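# Push tommy bar through clamp screw to its knob

## Task

Pass the tommy bar into the hole in the clamp's screw and keep sliding it until the knob at the end of its longer side is stopped by the screw.

## Robot and tools

Robot: two arms, left_arm and right_arm, each ending in a two-finger gripper. In the scene frame the origin sits at table-top height halfway between the nominal arm bases; +x points out over the table, +y toward left_arm, +z up. Arm names do not match image sides. Calibrated bases: left_arm at (+0.051, +0.270, 0) m, quat_wxyz (+1.000, 0, 0, +0.010); right_arm at (+0.040, -0.254, 0) m, quat_wxyz (+1.000, 0, 0, +0.029). A camera stand is fixed to the floor behind the arms. The fingers point along the gripper's +z axis and close along its y axis. end_effector_position is the spot between the pads, roughly 1 cm back from the tips. Printed positions and orientations can be wrong by a few centimetres, more at long reach.

Frames: reported hand positions, orientations, velocities and move targets' resulting poses are in the scene frame. Every offset you send is measured along the axes of that arm's own Hand target.

Row layout (used by execute_actions and move): 14 numbers, each in [-1, 1], always for both arms: dx, dy, dz, rx, ry, rz, opening for left_arm, then the same seven for right_arm. The first six are an offset from the arm's Hand target as it was when the action or move began, not from the previous row; 1.0 equals 0.6 m or 180 degrees, and rx, ry, rz form a single rotation vector. Sending the same offset again moves further. All six zero means: aim at the present Hand target again (useful to re-request a pose the gripper fell short of). Opening is absolute, not an offset: +1 fully open (0.093 m), -1 closed. Sending 0 as an opening is a real command, so repeat an arm's current opening to leave it unchanged.

execute_actions(actions, cameras): actions is a list of actions, each a list of up to 15 rows, one row per 1/30 s step; a short action repeats its last row to fill 15 steps. An empty actions list returns state and all images plus extra fields. cameras: list of names, ["all"], [] or null.

move(target, speed, blend, opening_speed, grip_force, blocking, cameras): target is one 14-number row or a list of up to 15 rows, all counted from the same starting Hand targets. Paths are straight, finish together, take at least 0.5 s and are cut off at 10 s. speed in m/s, 0.002 to 2.9, default 0.25 (rotation up to twice that in rad/s); one number or one per target. blend in metres rounds corners of a list; 0 stops at each. opening_speed: rate of opening change per second on the -1..+1 scale, at least 0.2. grip_force: newtons per pad, 10 to 50, one value or one per arm; persists; low values close slowly. blocking=false returns after about 0.5 s while the move continues. Moves do not avoid obstacles or the other arm; faster moves lag, stray and hit harder; pressing far past contact pushes harder. Avoid paths close to an arm's own base. The result adds a move: line (done, off_target, moving, held, fault) and limits (paced = pose clipped, held = steps withheld). done means at rest within 10 mm and 2 degrees; neither done nor off_target tells you about contact.

wait(seconds 0 to 10, cameras): lets time pass with commands held; returns early if a running move ends. stop(cameras): brakes a running move. zoom_image(camera, region): camera is cam_head_left, cam_head_right, cam_left_wrist or cam_right_wrist; region [x0, y0, x1, y1] pixels from top-left, at most 504 by 504, of that camera's latest image. Images come from cam_head_left and cam_head_right (672x504). finished_scene(scene): ends the scene, irreversible; call nothing after it in the same reply.

Results: end_effector_position (m) and end_effector_quat_wxyz per arm; Hand target (last commanded pose after clipping); Tool commands; Joint positions (six joints, then gripper gap in metres, floored at zero); joint torques (include arm weight, have offsets and noise, positive toward larger joint values, joints 1-3 wrap at ±28 N m); joint velocities, noted as within noise when still; grip_measured (+1 open, -1 closed); for action calls, sampled positions at some steps. Joint ranges (rad): waist -2.618..3.054, shoulder 0..3.142, elbow 0..3.142 (straight 2.901), wrist pitch and yaw -1.571..1.571, wrist roll -2.094..2.094.

Control behaviour: commanded orientation is limited each step to 40 degrees from the measured one. Grippers often stop short or droop and tilt from friction and weight, so check each result and correct with the missing offset. Small moves may fail or drift sideways. A blocked arm keeps pressing until commanded back past its gripper.

Gripping: pads meet near grip_measured -0.94; each millimetre of object width adds about 0.0208. Readings may be up to 0.02 too open. For firm hold on a rigid part send at least 0.24 below its width reading; keep sending that number to hold; release with a value well above the width reading. Sudden large closing commands briefly squeeze hard. Force is about 50-65 N per pad.

Avoid: dropping or releasing moving parts, anything leaving the table, slamming fixed or heavy objects, strong pushes, arm-to-arm contact (including closing on the other gripper), straining a wrist camera cable, and overheating motors by holding loads, stretching out or pushing against unreachable poses (MOTOR HOT at 75 °C, fault fold at 90 °C). The clearance check does not protect grippers from each other.

Each tool is called after ">>>" by a JSON object that holds its "fn" and its "kwargs".

## Session

>>> {"fn": "execute_actions", "kwargs": {"actions": []}}

Scene clock: 0.00 s.
left_arm: end_effector_position=(+0.4126, +0.2802, +0.1281) grip_measured=+1.000 end_effector_quat_wxyz=(+0.673, -0.040, +0.737, +0.044) | right_arm: end_effector_position=(+0.3976, -0.2356, +0.1115) grip_measured=+1.000 end_effector_quat_wxyz=(+0.648, +0.022, +0.761, -0.011)
Joint positions: left_arm=[-0.069 1.54 0.177 1.272 -0.168 -0.004 0.093] | right_arm=[0.075 1.535 0.173 1.2 0.177 0.04 0.093]
Joint velocities: within noise
Joint torques (N m): no reading
Heat: left arm: 36 °C; right arm: 33 °C.
Hand target: left_arm +0.4146, +0.2802, +0.1356; +0.682, -0.041, +0.729, +0.043 | right_arm +0.4001, -0.2353, +0.1191; +0.658, +0.023, +0.753, -0.010
Tool commands: left_gripper/opening=+1.0 right_gripper/opening=+1.0

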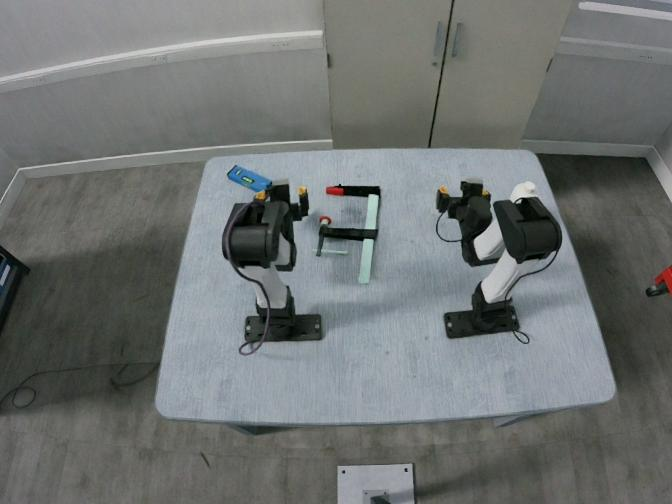

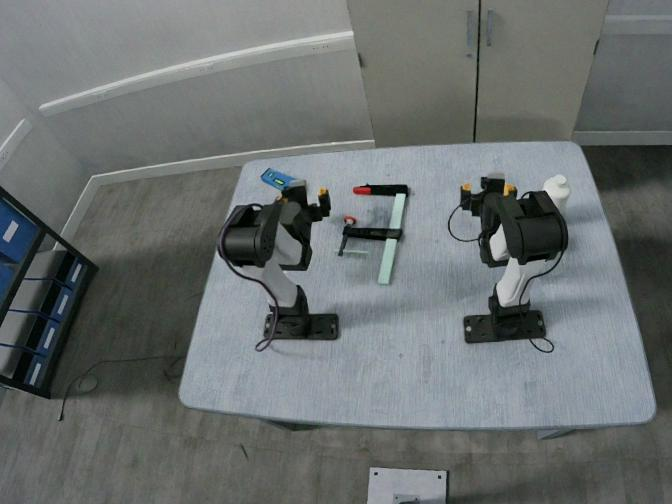

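>>> {"fn": "zoom_image", "kwargs": {"camera": "cam_head_left", "region": [290, 170, 400, 290]}}

>>> {"fn": "zoom_image", "kwargs": {"camera": "cam_head_right", "region": [310, 170, 420, 290]}}

>>> {"fn": "zoom_image", "kwargs": {"camera": "cam_head_left", "region": [300, 205, 360, 265]}}

Scaled by 4.200 from the camera's 672x504 image, which has a finer 960x720 frame.

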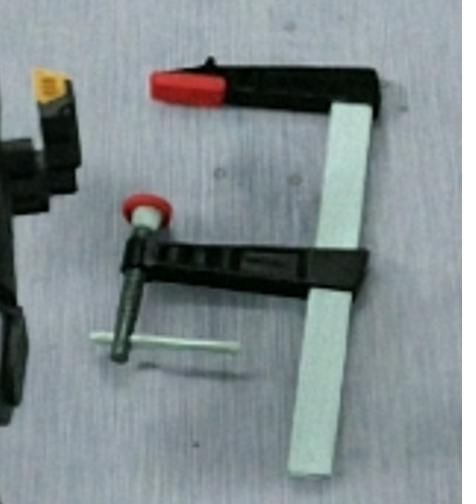

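Scaled by 4.200 from the camera's 672x504 image, which has a finer 960x720 frame.

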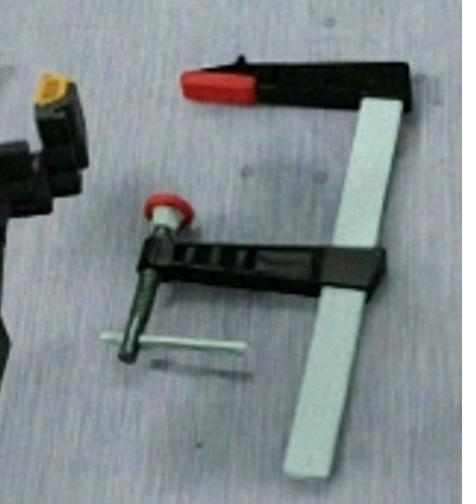

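Scaled by 8.400 from the camera's 672x504 image, which has a finer 960x720 frame.

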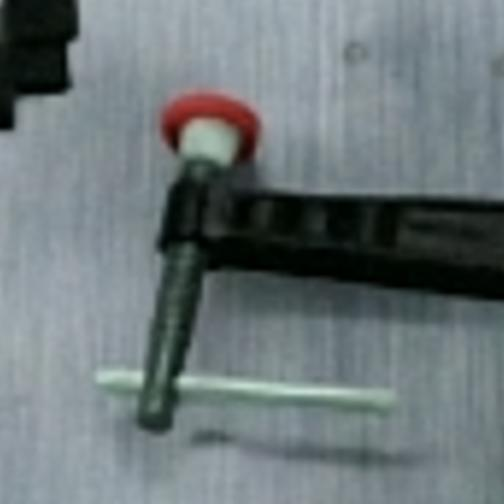

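>>> {"fn": "move", "kwargs": {"target": [0,0,0,0,0,0,1,0.0265,0.508,-0.273,-0.007,0.457,-0.016,-1], "speed": 0.35, "cameras": ["all"]}}

>>> {"fn": "zoom_image", "kwargs": {"camera": "cam_head_left", "region": [290, 170, 410, 290]}}

>>> {"fn": "zoom_image", "kwargs": {"camera": "cam_head_right", "region": [310, 170, 430, 290]}}

Scene clock: 4.33 s.
left_arm: end_effector_position=(+0.4126, +0.2802, +0.1281) grip_measured=+1.000 end_effector_quat_wxyz=(+0.673, -0.040, +0.737, +0.044) | right_arm: end_effector_position=(+0.2520, +0.0717, +0.1262) grip_measured=-0.975 end_effector_quat_wxyz=(+0.006, -0.005, +1.000, -0.007)
Joint positions: left_arm=[-0.069 1.54 0.177 1.272 -0.168 -0.004 0.093] | right_arm=[0.943 2.033 1.867 -1.41 0.018 0.99 0]
Joint torques (N m): left_arm=[-0.02 -4.29 4.64 2.59 -0.03 0.04] | right_arm=[0.7 -8.84 8.34 0.08 -0.05 0.07]
Heat: left arm: 38 °C; right arm: 33 °C.
Hand target: left_arm +0.4146, +0.2802, +0.1356; +0.682, -0.041, +0.729, +0.043 | right_arm +0.2504, +0.0770, +0.1300; +0.000, +0.000, +1.000, +0.000
Off the commanded pose: left_arm 0.008 m, 1 deg | right_arm 0.007 m, 1 deg.
move: done

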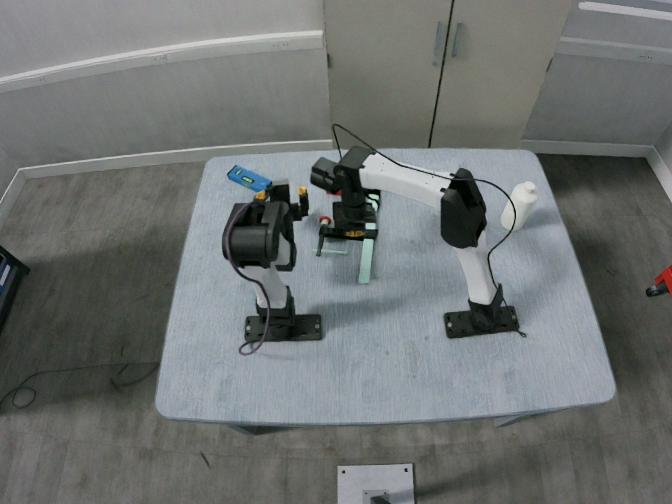

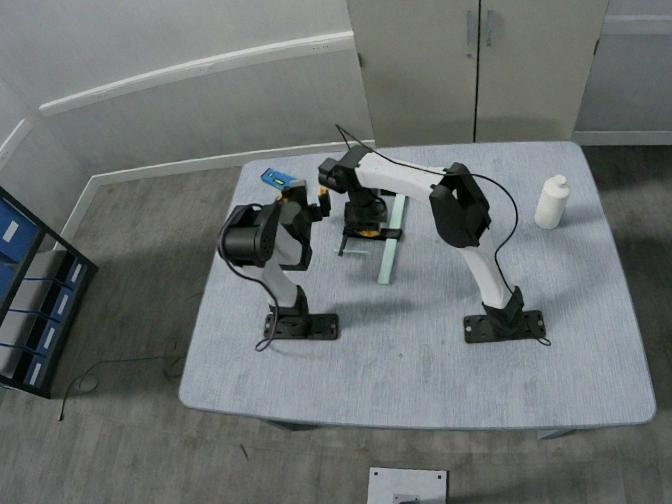

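Scaled by 4.200 from the camera's 672x504 image, which has a finer 960x720 frame.

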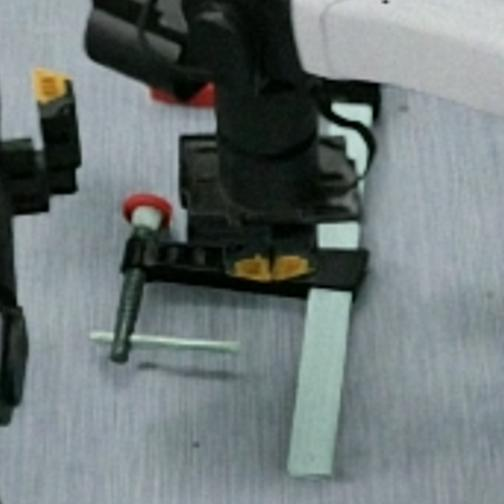

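Scaled by 4.200 from the camera's 672x504 image, which has a finer 960x720 frame.

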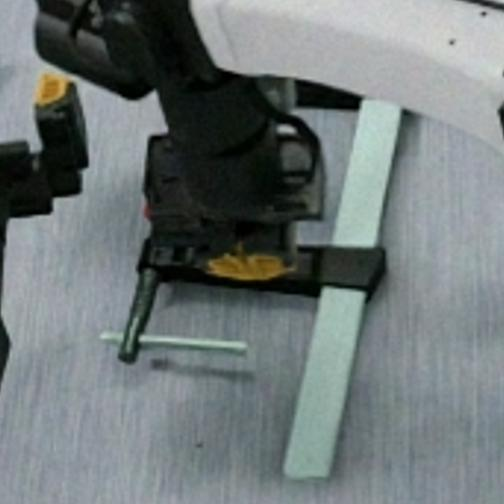

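>>> {"fn": "move", "kwargs": {"target": [[0,0,0,0,0,0,1,0.022,0,0,0,0,-0.5,-1],[0,0,0,0,0,0,1,0.022,0,0.115,0,0,-0.5,-1]], "speed": [0.5,0.2], "cameras": ["all"]}}

>>> {"fn": "zoom_image", "kwargs": {"camera": "cam_head_left", "region": [300, 205, 380, 285]}}

>>> {"fn": "zoom_image", "kwargs": {"camera": "cam_head_right", "region": [320, 205, 400, 285]}}

Scene clock: 8.13 s.
left_arm: end_effector_position=(+0.4126, +0.2802, +0.1281) grip_measured=+1.000 end_effector_quat_wxyz=(+0.673, -0.040, +0.737, +0.044) | right_arm: end_effector_position=(+0.2403, +0.0722, +0.0617) grip_measured=-0.975 end_effector_quat_wxyz=(+0.005, +0.700, -0.714, +0.009)
Joint positions: left_arm=[-0.069 1.54 0.177 1.272 -0.168 -0.004 0.093] | right_arm=[0.969 2.033 1.61 -1.162 0.015 -0.525 0]
Joint torques (N m): left_arm=[-0.03 -4.27 4.66 2.59 -0.02 0.04] | right_arm=[0.99 -10.03 4.98 0.41 -0.07 -0.17]
Heat: left arm: 39 °C; right arm: 34 °C.
Hand target: left_arm +0.4146, +0.2802, +0.1356; +0.682, -0.041, +0.729, +0.043 | right_arm +0.2372, +0.0769, +0.0610; +0.000, +0.707, -0.707, +0.000
Off the commanded pose: left_arm 0.008 m, 1 deg | right_arm 0.006 m, 2 deg.
move: done

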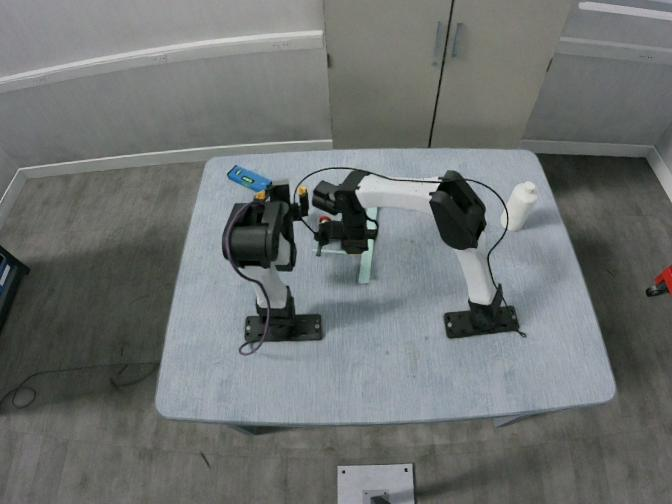

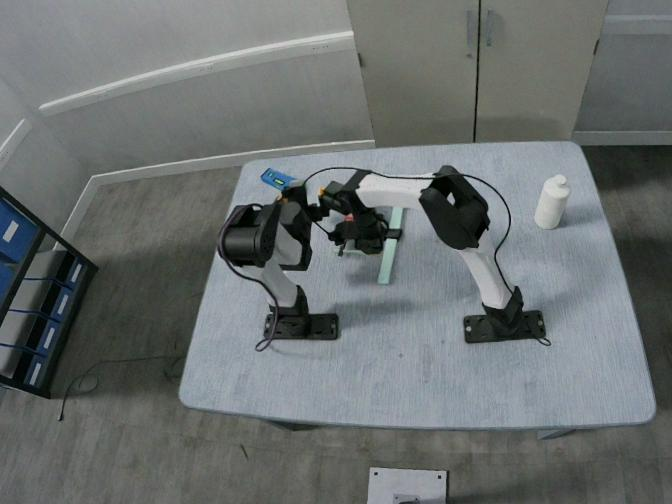

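Scaled by 6.300 from the camera's 672x504 image, which has a finer 960x720 frame.

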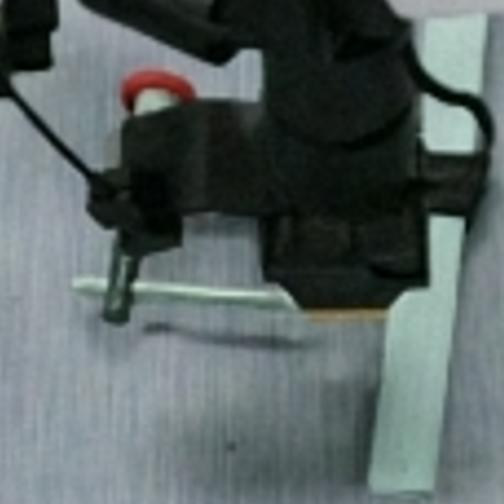

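Scaled by 6.300 from the camera's 672x504 image, which has a finer 960x720 frame.

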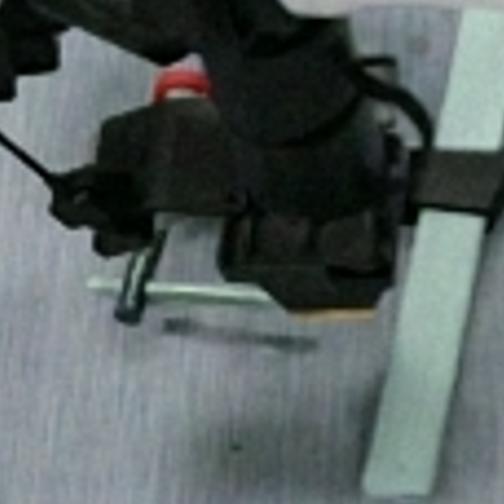

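>>> {"fn": "move", "kwargs": {"target": [[-0.1,0.27,-0.05,0,0,0,1,0.005,0,0,0,0,0,-1],[-0.1,0.27,-0.05,0,0,0,1,0.005,0,0.042,0,0,0,-1],[-0.1,0.27,-0.05,0,0,0,1,-0.09,0,0.042,0,0,0,-1]], "speed": [0.25,0.1,0.06], "cameras": ["all"]}}

>>> {"fn": "zoom_image", "kwargs": {"camera": "cam_head_left", "region": [290, 205, 370, 285]}}

>>> {"fn": "zoom_image", "kwargs": {"camera": "cam_head_right", "region": [310, 205, 390, 285]}}

Scene clock: 12.47 s.
left_arm: end_effector_position=(+0.3663, +0.4318, +0.1830) grip_measured=+1.000 end_effector_quat_wxyz=(+0.671, -0.054, +0.739, +0.029) | right_arm: end_effector_position=(+0.2398, +0.1243, +0.0328) grip_measured=-0.975 end_effector_quat_wxyz=(+0.000, +0.709, -0.705, +0.008)
Joint positions: left_arm=[0.746 1.235 0.336 0.777 0.648 0.044 0.093] | right_arm=[1.033 2.226 1.795 -1.145 0.015 -0.487 0]
Joint torques (N m): left_arm=[0.62 -3.44 8.42 2.29 0.1 0.17] | right_arm=[0.99 -10.17 8.29 0.11 -0.07 0.06]
Heat: left arm: 39 °C; right arm: 35 °C.
Hand target: left_arm +0.3697, +0.4374, +0.1987; +0.682, -0.040, +0.729, +0.043 | right_arm +0.2373, +0.1309, +0.0359; -0.001, +0.707, -0.707, +0.000
Off the commanded pose: left_arm 0.017 m, 3 deg | right_arm 0.008 m, 1 deg.
move: off_target (left_arm)

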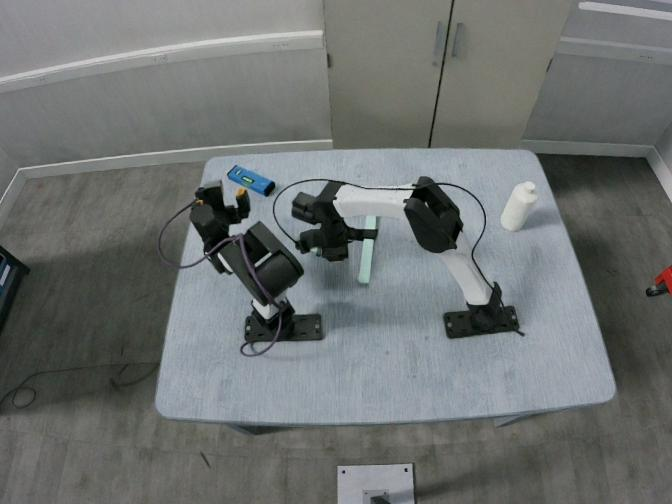

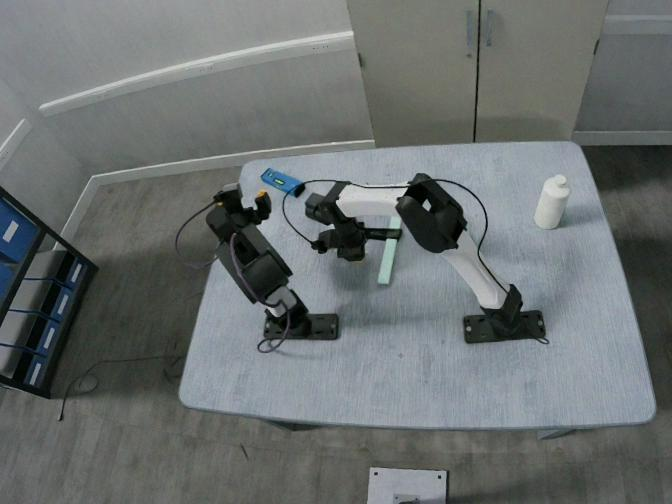

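Scaled by 6.300 from the camera's 672x504 image, which has a finer 960x720 frame.

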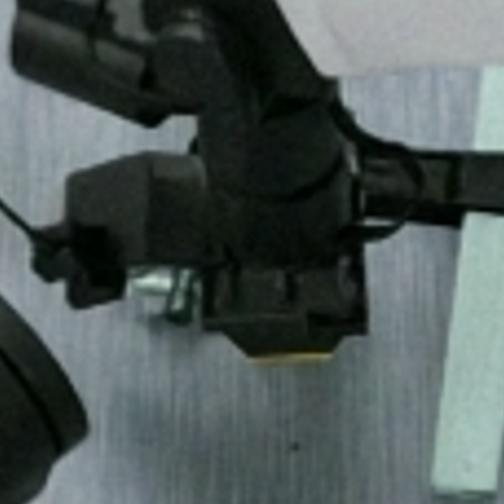

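Scaled by 6.300 from the camera's 672x504 image, which has a finer 960x720 frame.

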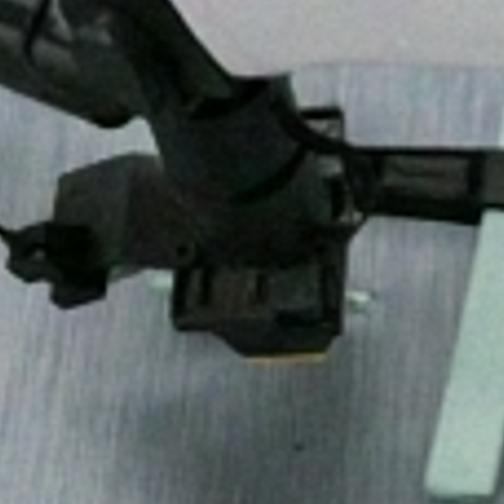

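>>> {"fn": "move", "kwargs": {"target": [[0,0,0,0,0,0,1,0.093,-0.013,-0.02,0,0,0,-1],[0,0,0,0,0,0,1,0.093,-0.013,0.03,0,0,0,-1]], "speed": [0.2,0.05], "cameras": ["all"]}}

>>> {"fn": "zoom_image", "kwargs": {"camera": "cam_head_left", "region": [300, 215, 370, 285]}}

>>> {"fn": "zoom_image", "kwargs": {"camera": "cam_head_right", "region": [320, 215, 390, 285]}}

Scene clock: 14.93 s.
left_arm: end_effector_position=(+0.3663, +0.4318, +0.1830) grip_measured=+1.000 end_effector_quat_wxyz=(+0.671, -0.054, +0.739, +0.029) | right_arm: end_effector_position=(+0.2456, +0.0723, +0.0193) grip_measured=-0.975 end_effector_quat_wxyz=(+0.004, +0.703, -0.711, +0.008)
Joint positions: left_arm=[0.746 1.235 0.336 0.777 0.648 0.044 0.093] | right_arm=[0.957 2.083 1.512 -1.011 0.014 -0.544 0]
Joint torques (N m): left_arm=[0.62 -3.44 8.42 2.29 0.1 0.18] | right_arm=[0.35 -10 4.83 0.42 -0.06 -0.18]
Heat: left arm: 40 °C; right arm: 36 °C.
Hand target: left_arm +0.3697, +0.4374, +0.1987; +0.682, -0.040, +0.729, +0.043 | right_arm +0.2449, +0.0752, +0.0179; +0.000, +0.707, -0.707, +0.000
Off the commanded pose: left_arm 0.017 m, 3 deg | right_arm 0.003 m, 1 deg.
move: off_target (left_arm)

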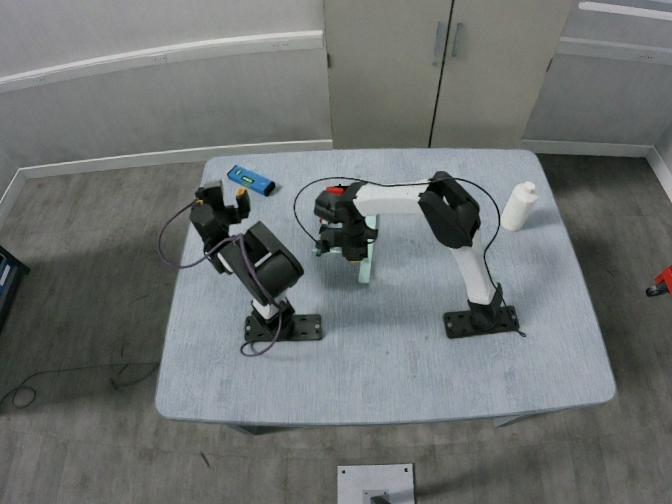

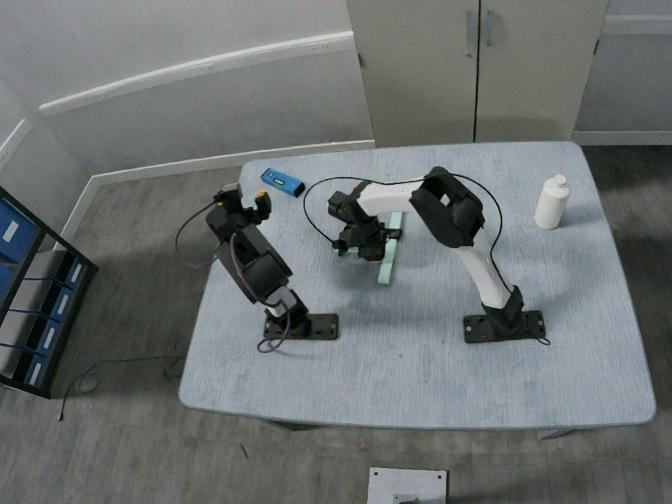

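Scaled by 7.200 from the camera's 672x504 image, which has a finer 960x720 frame.

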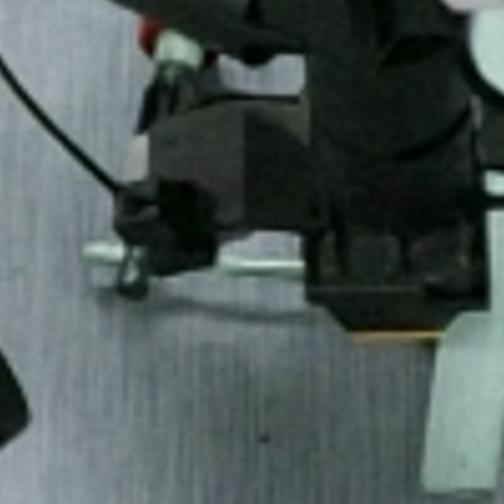

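Scaled by 7.200 from the camera's 672x504 image, which has a finer 960x720 frame.

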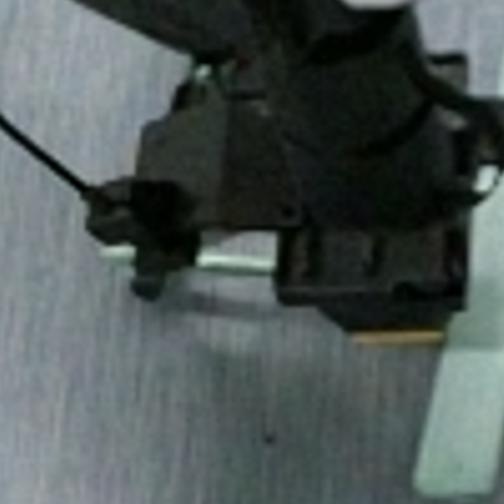

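>>> {"fn": "move", "kwargs": {"target": [[0,0,0,0,0,0,1,0,-0.015,0,0,0,0,-1],[0,0,0,0,0,0,1,-0.06,-0.015,0.004,0,0,0,-1]], "speed": [0.1,0.06], "cameras": ["all"]}}

>>> {"fn": "zoom_image", "kwargs": {"camera": "cam_head_left", "region": [290, 215, 360, 285]}}

>>> {"fn": "zoom_image", "kwargs": {"camera": "cam_head_right", "region": [310, 215, 380, 285]}}

Scene clock: 16.90 s.
left_arm: end_effector_position=(+0.3663, +0.4318, +0.1830) grip_measured=+1.000 end_effector_quat_wxyz=(+0.671, -0.054, +0.739, +0.029) | right_arm: end_effector_position=(+0.2559, +0.1027, +0.0141) grip_measured=-0.975 end_effector_quat_wxyz=(+0.002, +0.709, -0.705, +0.008)
Joint positions: left_arm=[0.746 1.235 0.336 0.777 0.648 0.044 0.093] | right_arm=[0.974 2.204 1.683 -1.058 0.014 -0.544 0]
Joint torques (N m): left_arm=[0.61 -3.44 8.42 2.29 0.1 0.17] | right_arm=[1.18 -9.62 7.94 0.17 -0.07 0.07]
Heat: left arm: 40 °C; right arm: 36 °C.
Hand target: left_arm +0.3697, +0.4374, +0.1987; +0.682, -0.040, +0.729, +0.043 | right_arm +0.2539, +0.1112, +0.0154; +0.000, +0.707, -0.707, +0.000
Off the commanded pose: left_arm 0.017 m, 3 deg | right_arm 0.009 m, 1 deg.
move: off_target (left_arm)

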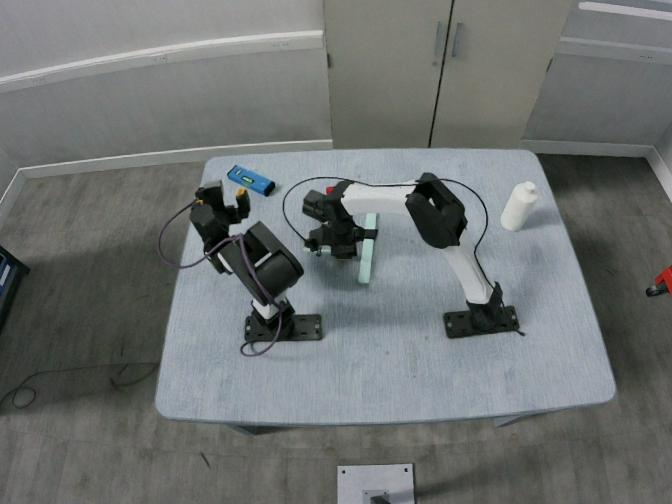

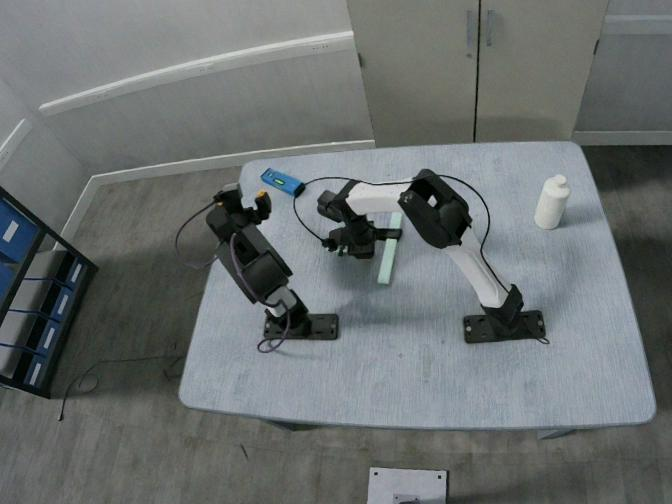

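Scaled by 7.200 from the camera's 672x504 image, which has a finer 960x720 frame.

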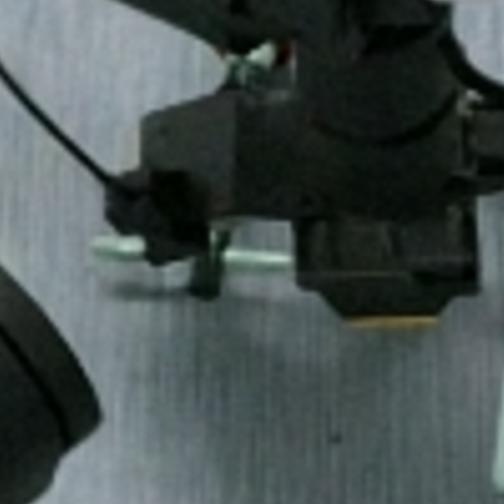

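Scaled by 7.200 from the camera's 672x504 image, which has a finer 960x720 frame.

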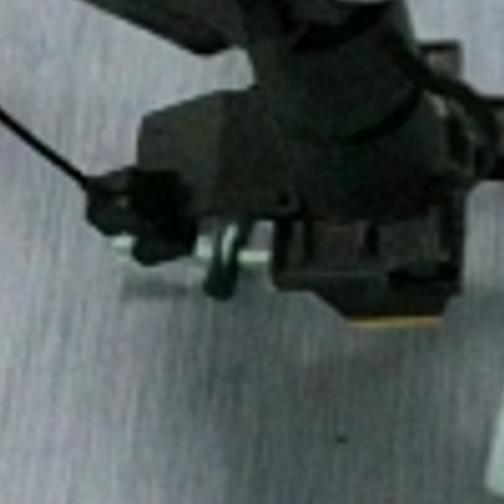

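>>> {"fn": "move", "kwargs": {"target": [0,0,0,0,0,0,1,-0.05,0,0,0,0,0,-1], "speed": 0.06, "cameras": ["all"]}}

>>> {"fn": "zoom_image", "kwargs": {"camera": "cam_head_left", "region": [280, 215, 350, 285]}}

>>> {"fn": "zoom_image", "kwargs": {"camera": "cam_head_right", "region": [300, 215, 370, 285]}}

Scene clock: 18.00 s.
left_arm: end_effector_position=(+0.3663, +0.4318, +0.1830) grip_measured=+1.000 end_effector_quat_wxyz=(+0.671, -0.054, +0.739, +0.029) | right_arm: end_effector_position=(+0.2566, +0.1328, +0.0149) grip_measured=-0.975 end_effector_quat_wxyz=(+0.002, +0.709, -0.705, +0.008)
Joint positions: left_arm=[0.746 1.235 0.336 0.777 0.648 0.044 0.093] | right_arm=[1.008 2.31 1.866 -1.135 0.014 -0.51 0]
Joint torques (N m): left_arm=[0.62 -3.44 8.42 2.29 0.1 0.17] | right_arm=[1.2 -10.36 8.14 0.19 -0.07 -0.02]
Heat: left arm: 40 °C; right arm: 36 °C.
Hand target: left_arm +0.3697, +0.4374, +0.1987; +0.682, -0.040, +0.729, +0.043 | right_arm +0.2540, +0.1413, +0.0156; -0.001, +0.707, -0.707, +0.000
Off the commanded pose: left_arm 0.017 m, 3 deg | right_arm 0.009 m, 1 deg.
move: off_target (left_arm)

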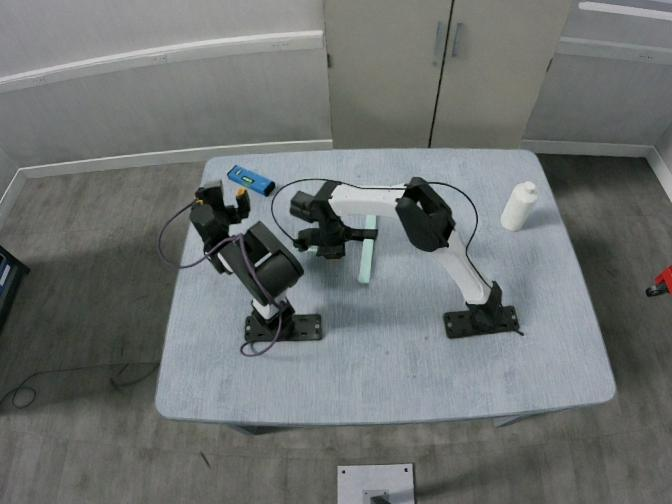

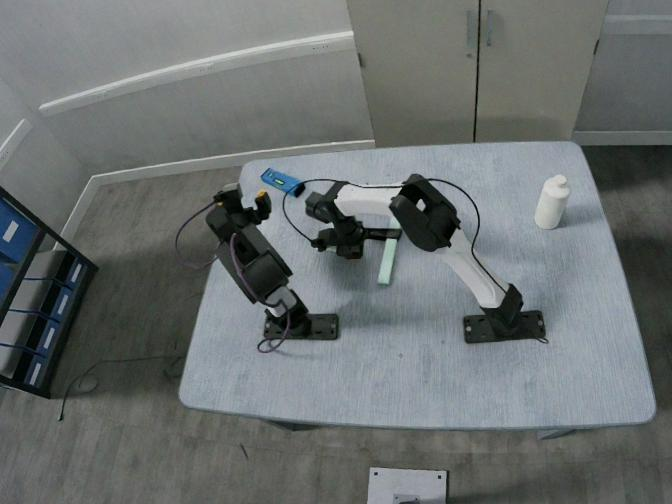

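Scaled by 7.200 from the camera's 672x504 image, which has a finer 960x720 frame.

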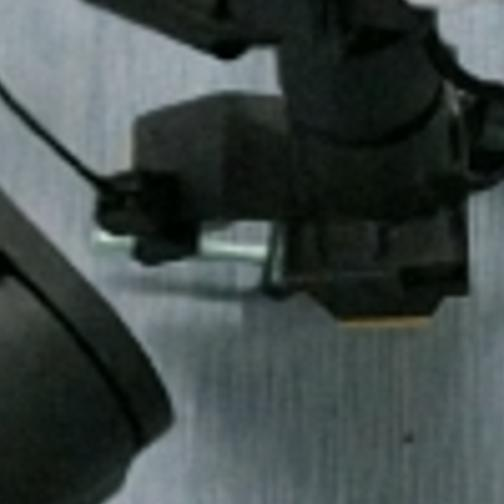

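Scaled by 7.200 from the camera's 672x504 image, which has a finer 960x720 frame.

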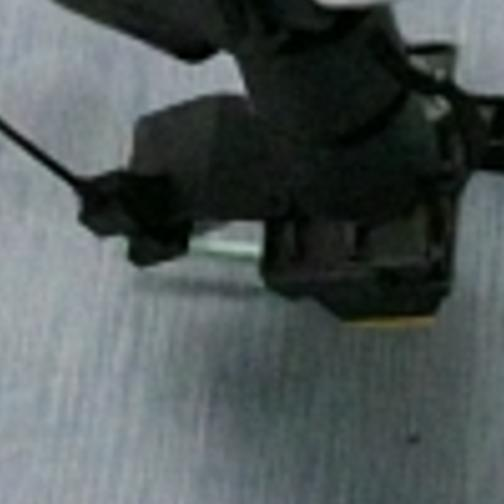

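>>> {"fn": "move", "kwargs": {"target": [0,0,0,0,0,0,1,-0.031,0,0,0,0,0,-1], "speed": 0.04, "cameras": ["all"]}}

>>> {"fn": "zoom_image", "kwargs": {"camera": "cam_head_left", "region": [280, 215, 350, 285]}}

>>> {"fn": "zoom_image", "kwargs": {"camera": "cam_head_left", "region": [310, 170, 400, 290]}}

Scene clock: 19.03 s.
left_arm: end_effector_position=(+0.3663, +0.4318, +0.1830) grip_measured=+1.000 end_effector_quat_wxyz=(+0.671, -0.054, +0.739, +0.029) | right_arm: end_effector_position=(+0.2567, +0.1409, +0.0155) grip_measured=-0.975 end_effector_quat_wxyz=(+0.020, +0.704, -0.709, +0.013)
Joint positions: left_arm=[0.746 1.235 0.336 0.777 0.648 0.044 0.093] | right_arm=[1.016 2.383 1.994 -1.227 0.015 -0.489 0]
Joint torques (N m): left_arm=[0.62 -3.44 8.42 2.29 0.1 0.18] | right_arm=[2.11 -10.63 8.38 0.43 -0.07 0.09]
Heat: left arm: 40 °C; right arm: 37 °C.
Hand target: left_arm +0.3697, +0.4374, +0.1987; +0.682, -0.040, +0.729, +0.043 | right_arm +0.2539, +0.1598, +0.0155; +0.000, +0.707, -0.707, +0.000
Off the commanded pose: left_arm 0.017 m, 3 deg | right_arm 0.019 m, 3 deg.
move: off_target (left_arm, right_arm)

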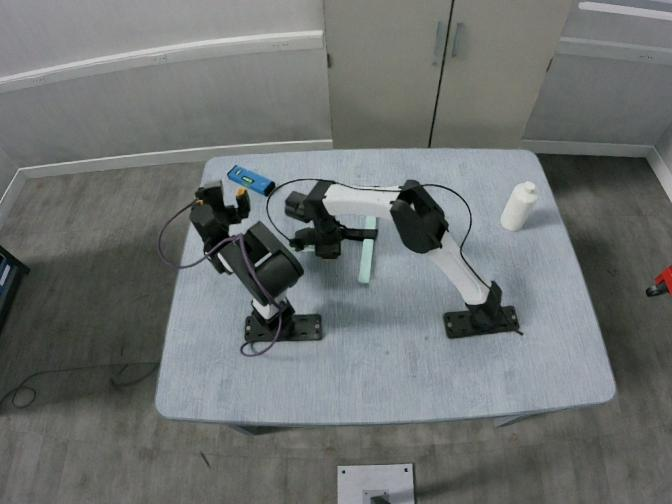

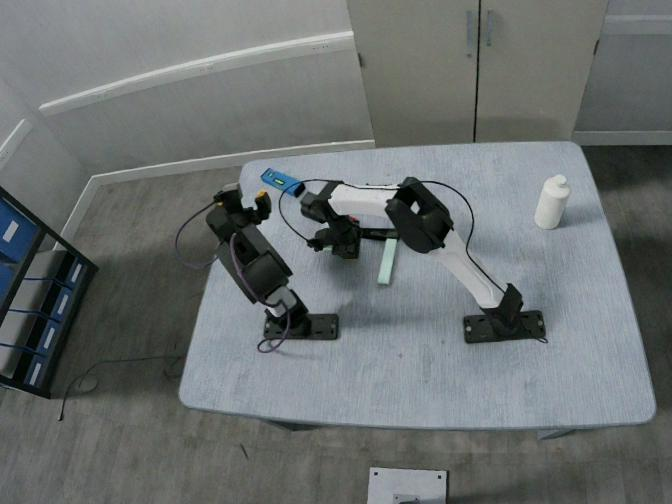

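Scaled by 7.200 from the camera's 672x504 image, which has a finer 960x720 frame.

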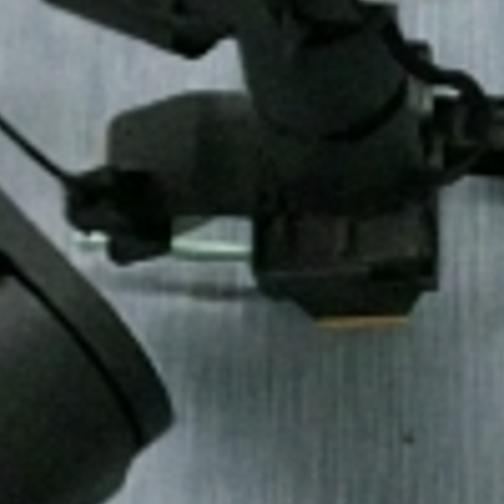

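Scaled by 4.200 from the camera's 672x504 image, which has a finer 960x720 frame.

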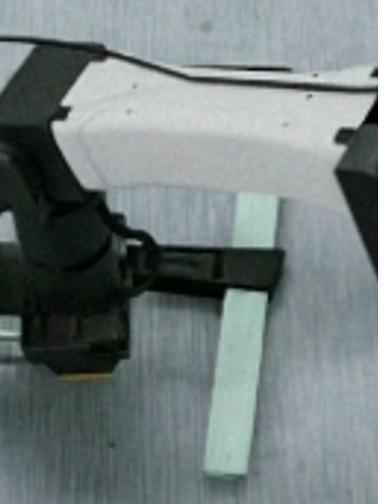

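>>> {"fn": "move", "kwargs": {"target": [[0,0,0,0,0,0,1,0.065,0,0,0,0,0,-1],[0,0,0,0,0,0,1,0.065,0,-0.2,0,0,0,-1],[0,0,0,0,0,0,1,0.25,0,-0.2,0,0,0,-1]], "speed": [0.15,0.3,0.4], "blend": [0.01,0.03,0], "cameras": ["all"]}}

>>> {"fn": "zoom_image", "kwargs": {"camera": "cam_head_left", "region": [280, 215, 350, 285]}}

>>> {"fn": "zoom_image", "kwargs": {"camera": "cam_head_right", "region": [300, 215, 370, 285]}}

Scene clock: 21.10 s.
left_arm: end_effector_position=(+0.3663, +0.4318, +0.1830) grip_measured=+1.000 end_effector_quat_wxyz=(+0.671, -0.054, +0.739, +0.029) | right_arm: end_effector_position=(+0.2551, +0.0063, +0.1283) grip_measured=-0.975 end_effector_quat_wxyz=(+0.018, +0.701, -0.713, +0.008)
Joint positions: left_arm=[0.746 1.235 0.336 0.777 0.648 0.044 0.093] | right_arm=[0.827 1.856 1.63 -1.383 0.011 -0.668 0]
Joint velocities: left_arm=[0.002 -0.012 -0.007 -0.037 -0.154 -0.007 0] | right_arm=[within noise]
Joint torques (N m): left_arm=[0.64 -3.44 8.42 2.29 0.1 0.17] | right_arm=[0.72 -10.91 4.97 0.37 -0.03 -0.17]
Heat: left arm: 40 °C; right arm: 37 °C.
Hand target: left_arm +0.3697, +0.4374, +0.1987; +0.682, -0.040, +0.729, +0.043 | right_arm +0.2540, +0.0096, +0.1354; +0.000, +0.707, -0.707, +0.000
Off the commanded pose: left_arm 0.017 m, 3 deg | right_arm 0.008 m, 3 deg.
move: off_target (left_arm, right_arm)

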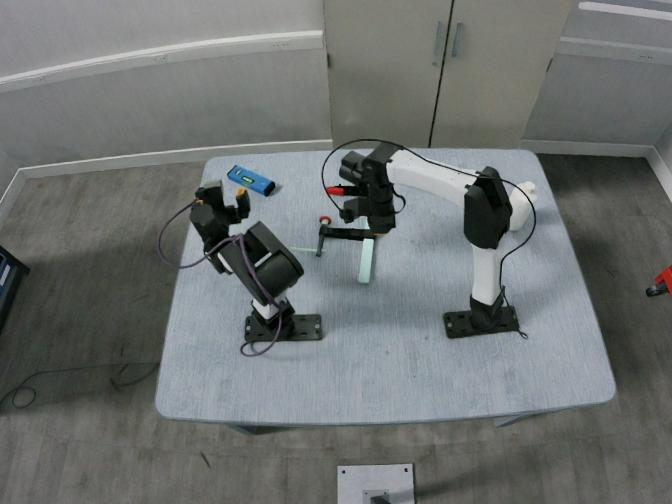

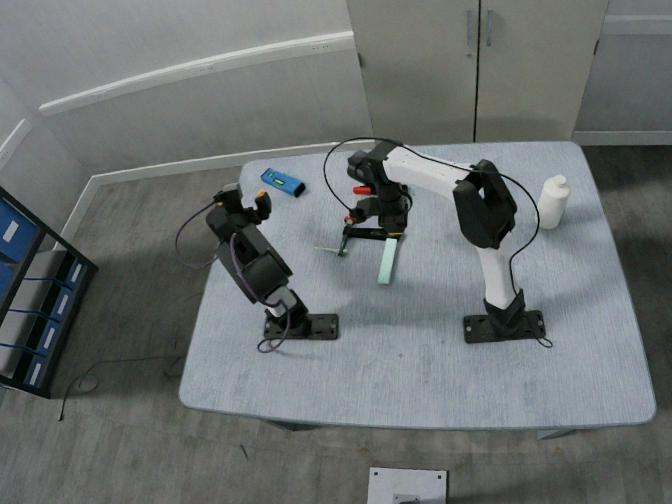

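Scaled by 7.200 from the camera's 672x504 image, which has a finer 960x720 frame.

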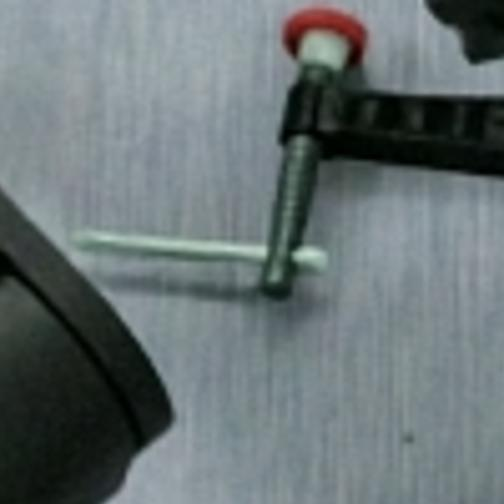

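Scaled by 7.200 from the camera's 672x504 image, which has a finer 960x720 frame.

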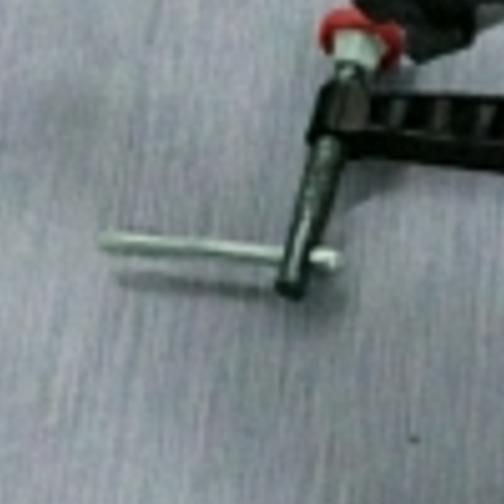

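>>> {"fn": "zoom_image", "kwargs": {"camera": "cam_head_right", "region": [332, 238, 356, 262]}}

>>> {"fn": "zoom_image", "kwargs": {"camera": "cam_head_left", "region": [310, 238, 334, 262]}}

Scaled by 21.000 from the camera's 672x504 image, which has a finer 960x720 frame.

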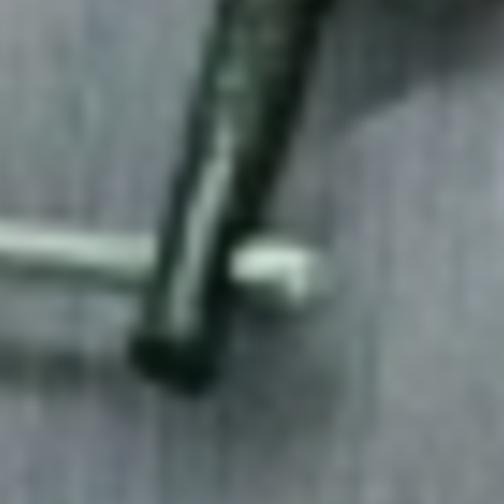

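Scaled by 21.000 from the camera's 672x504 image, which has a finer 960x720 frame.

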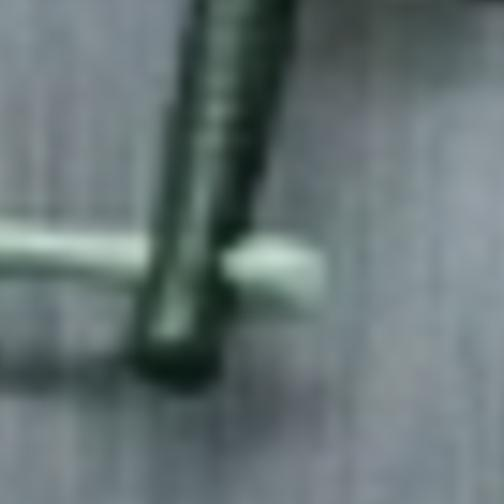

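Knob thickness starts right at the screw: seated.

>>> {"fn": "finished_scene", "kwargs": {"scene": 2}}

The scene is finished: the task was done.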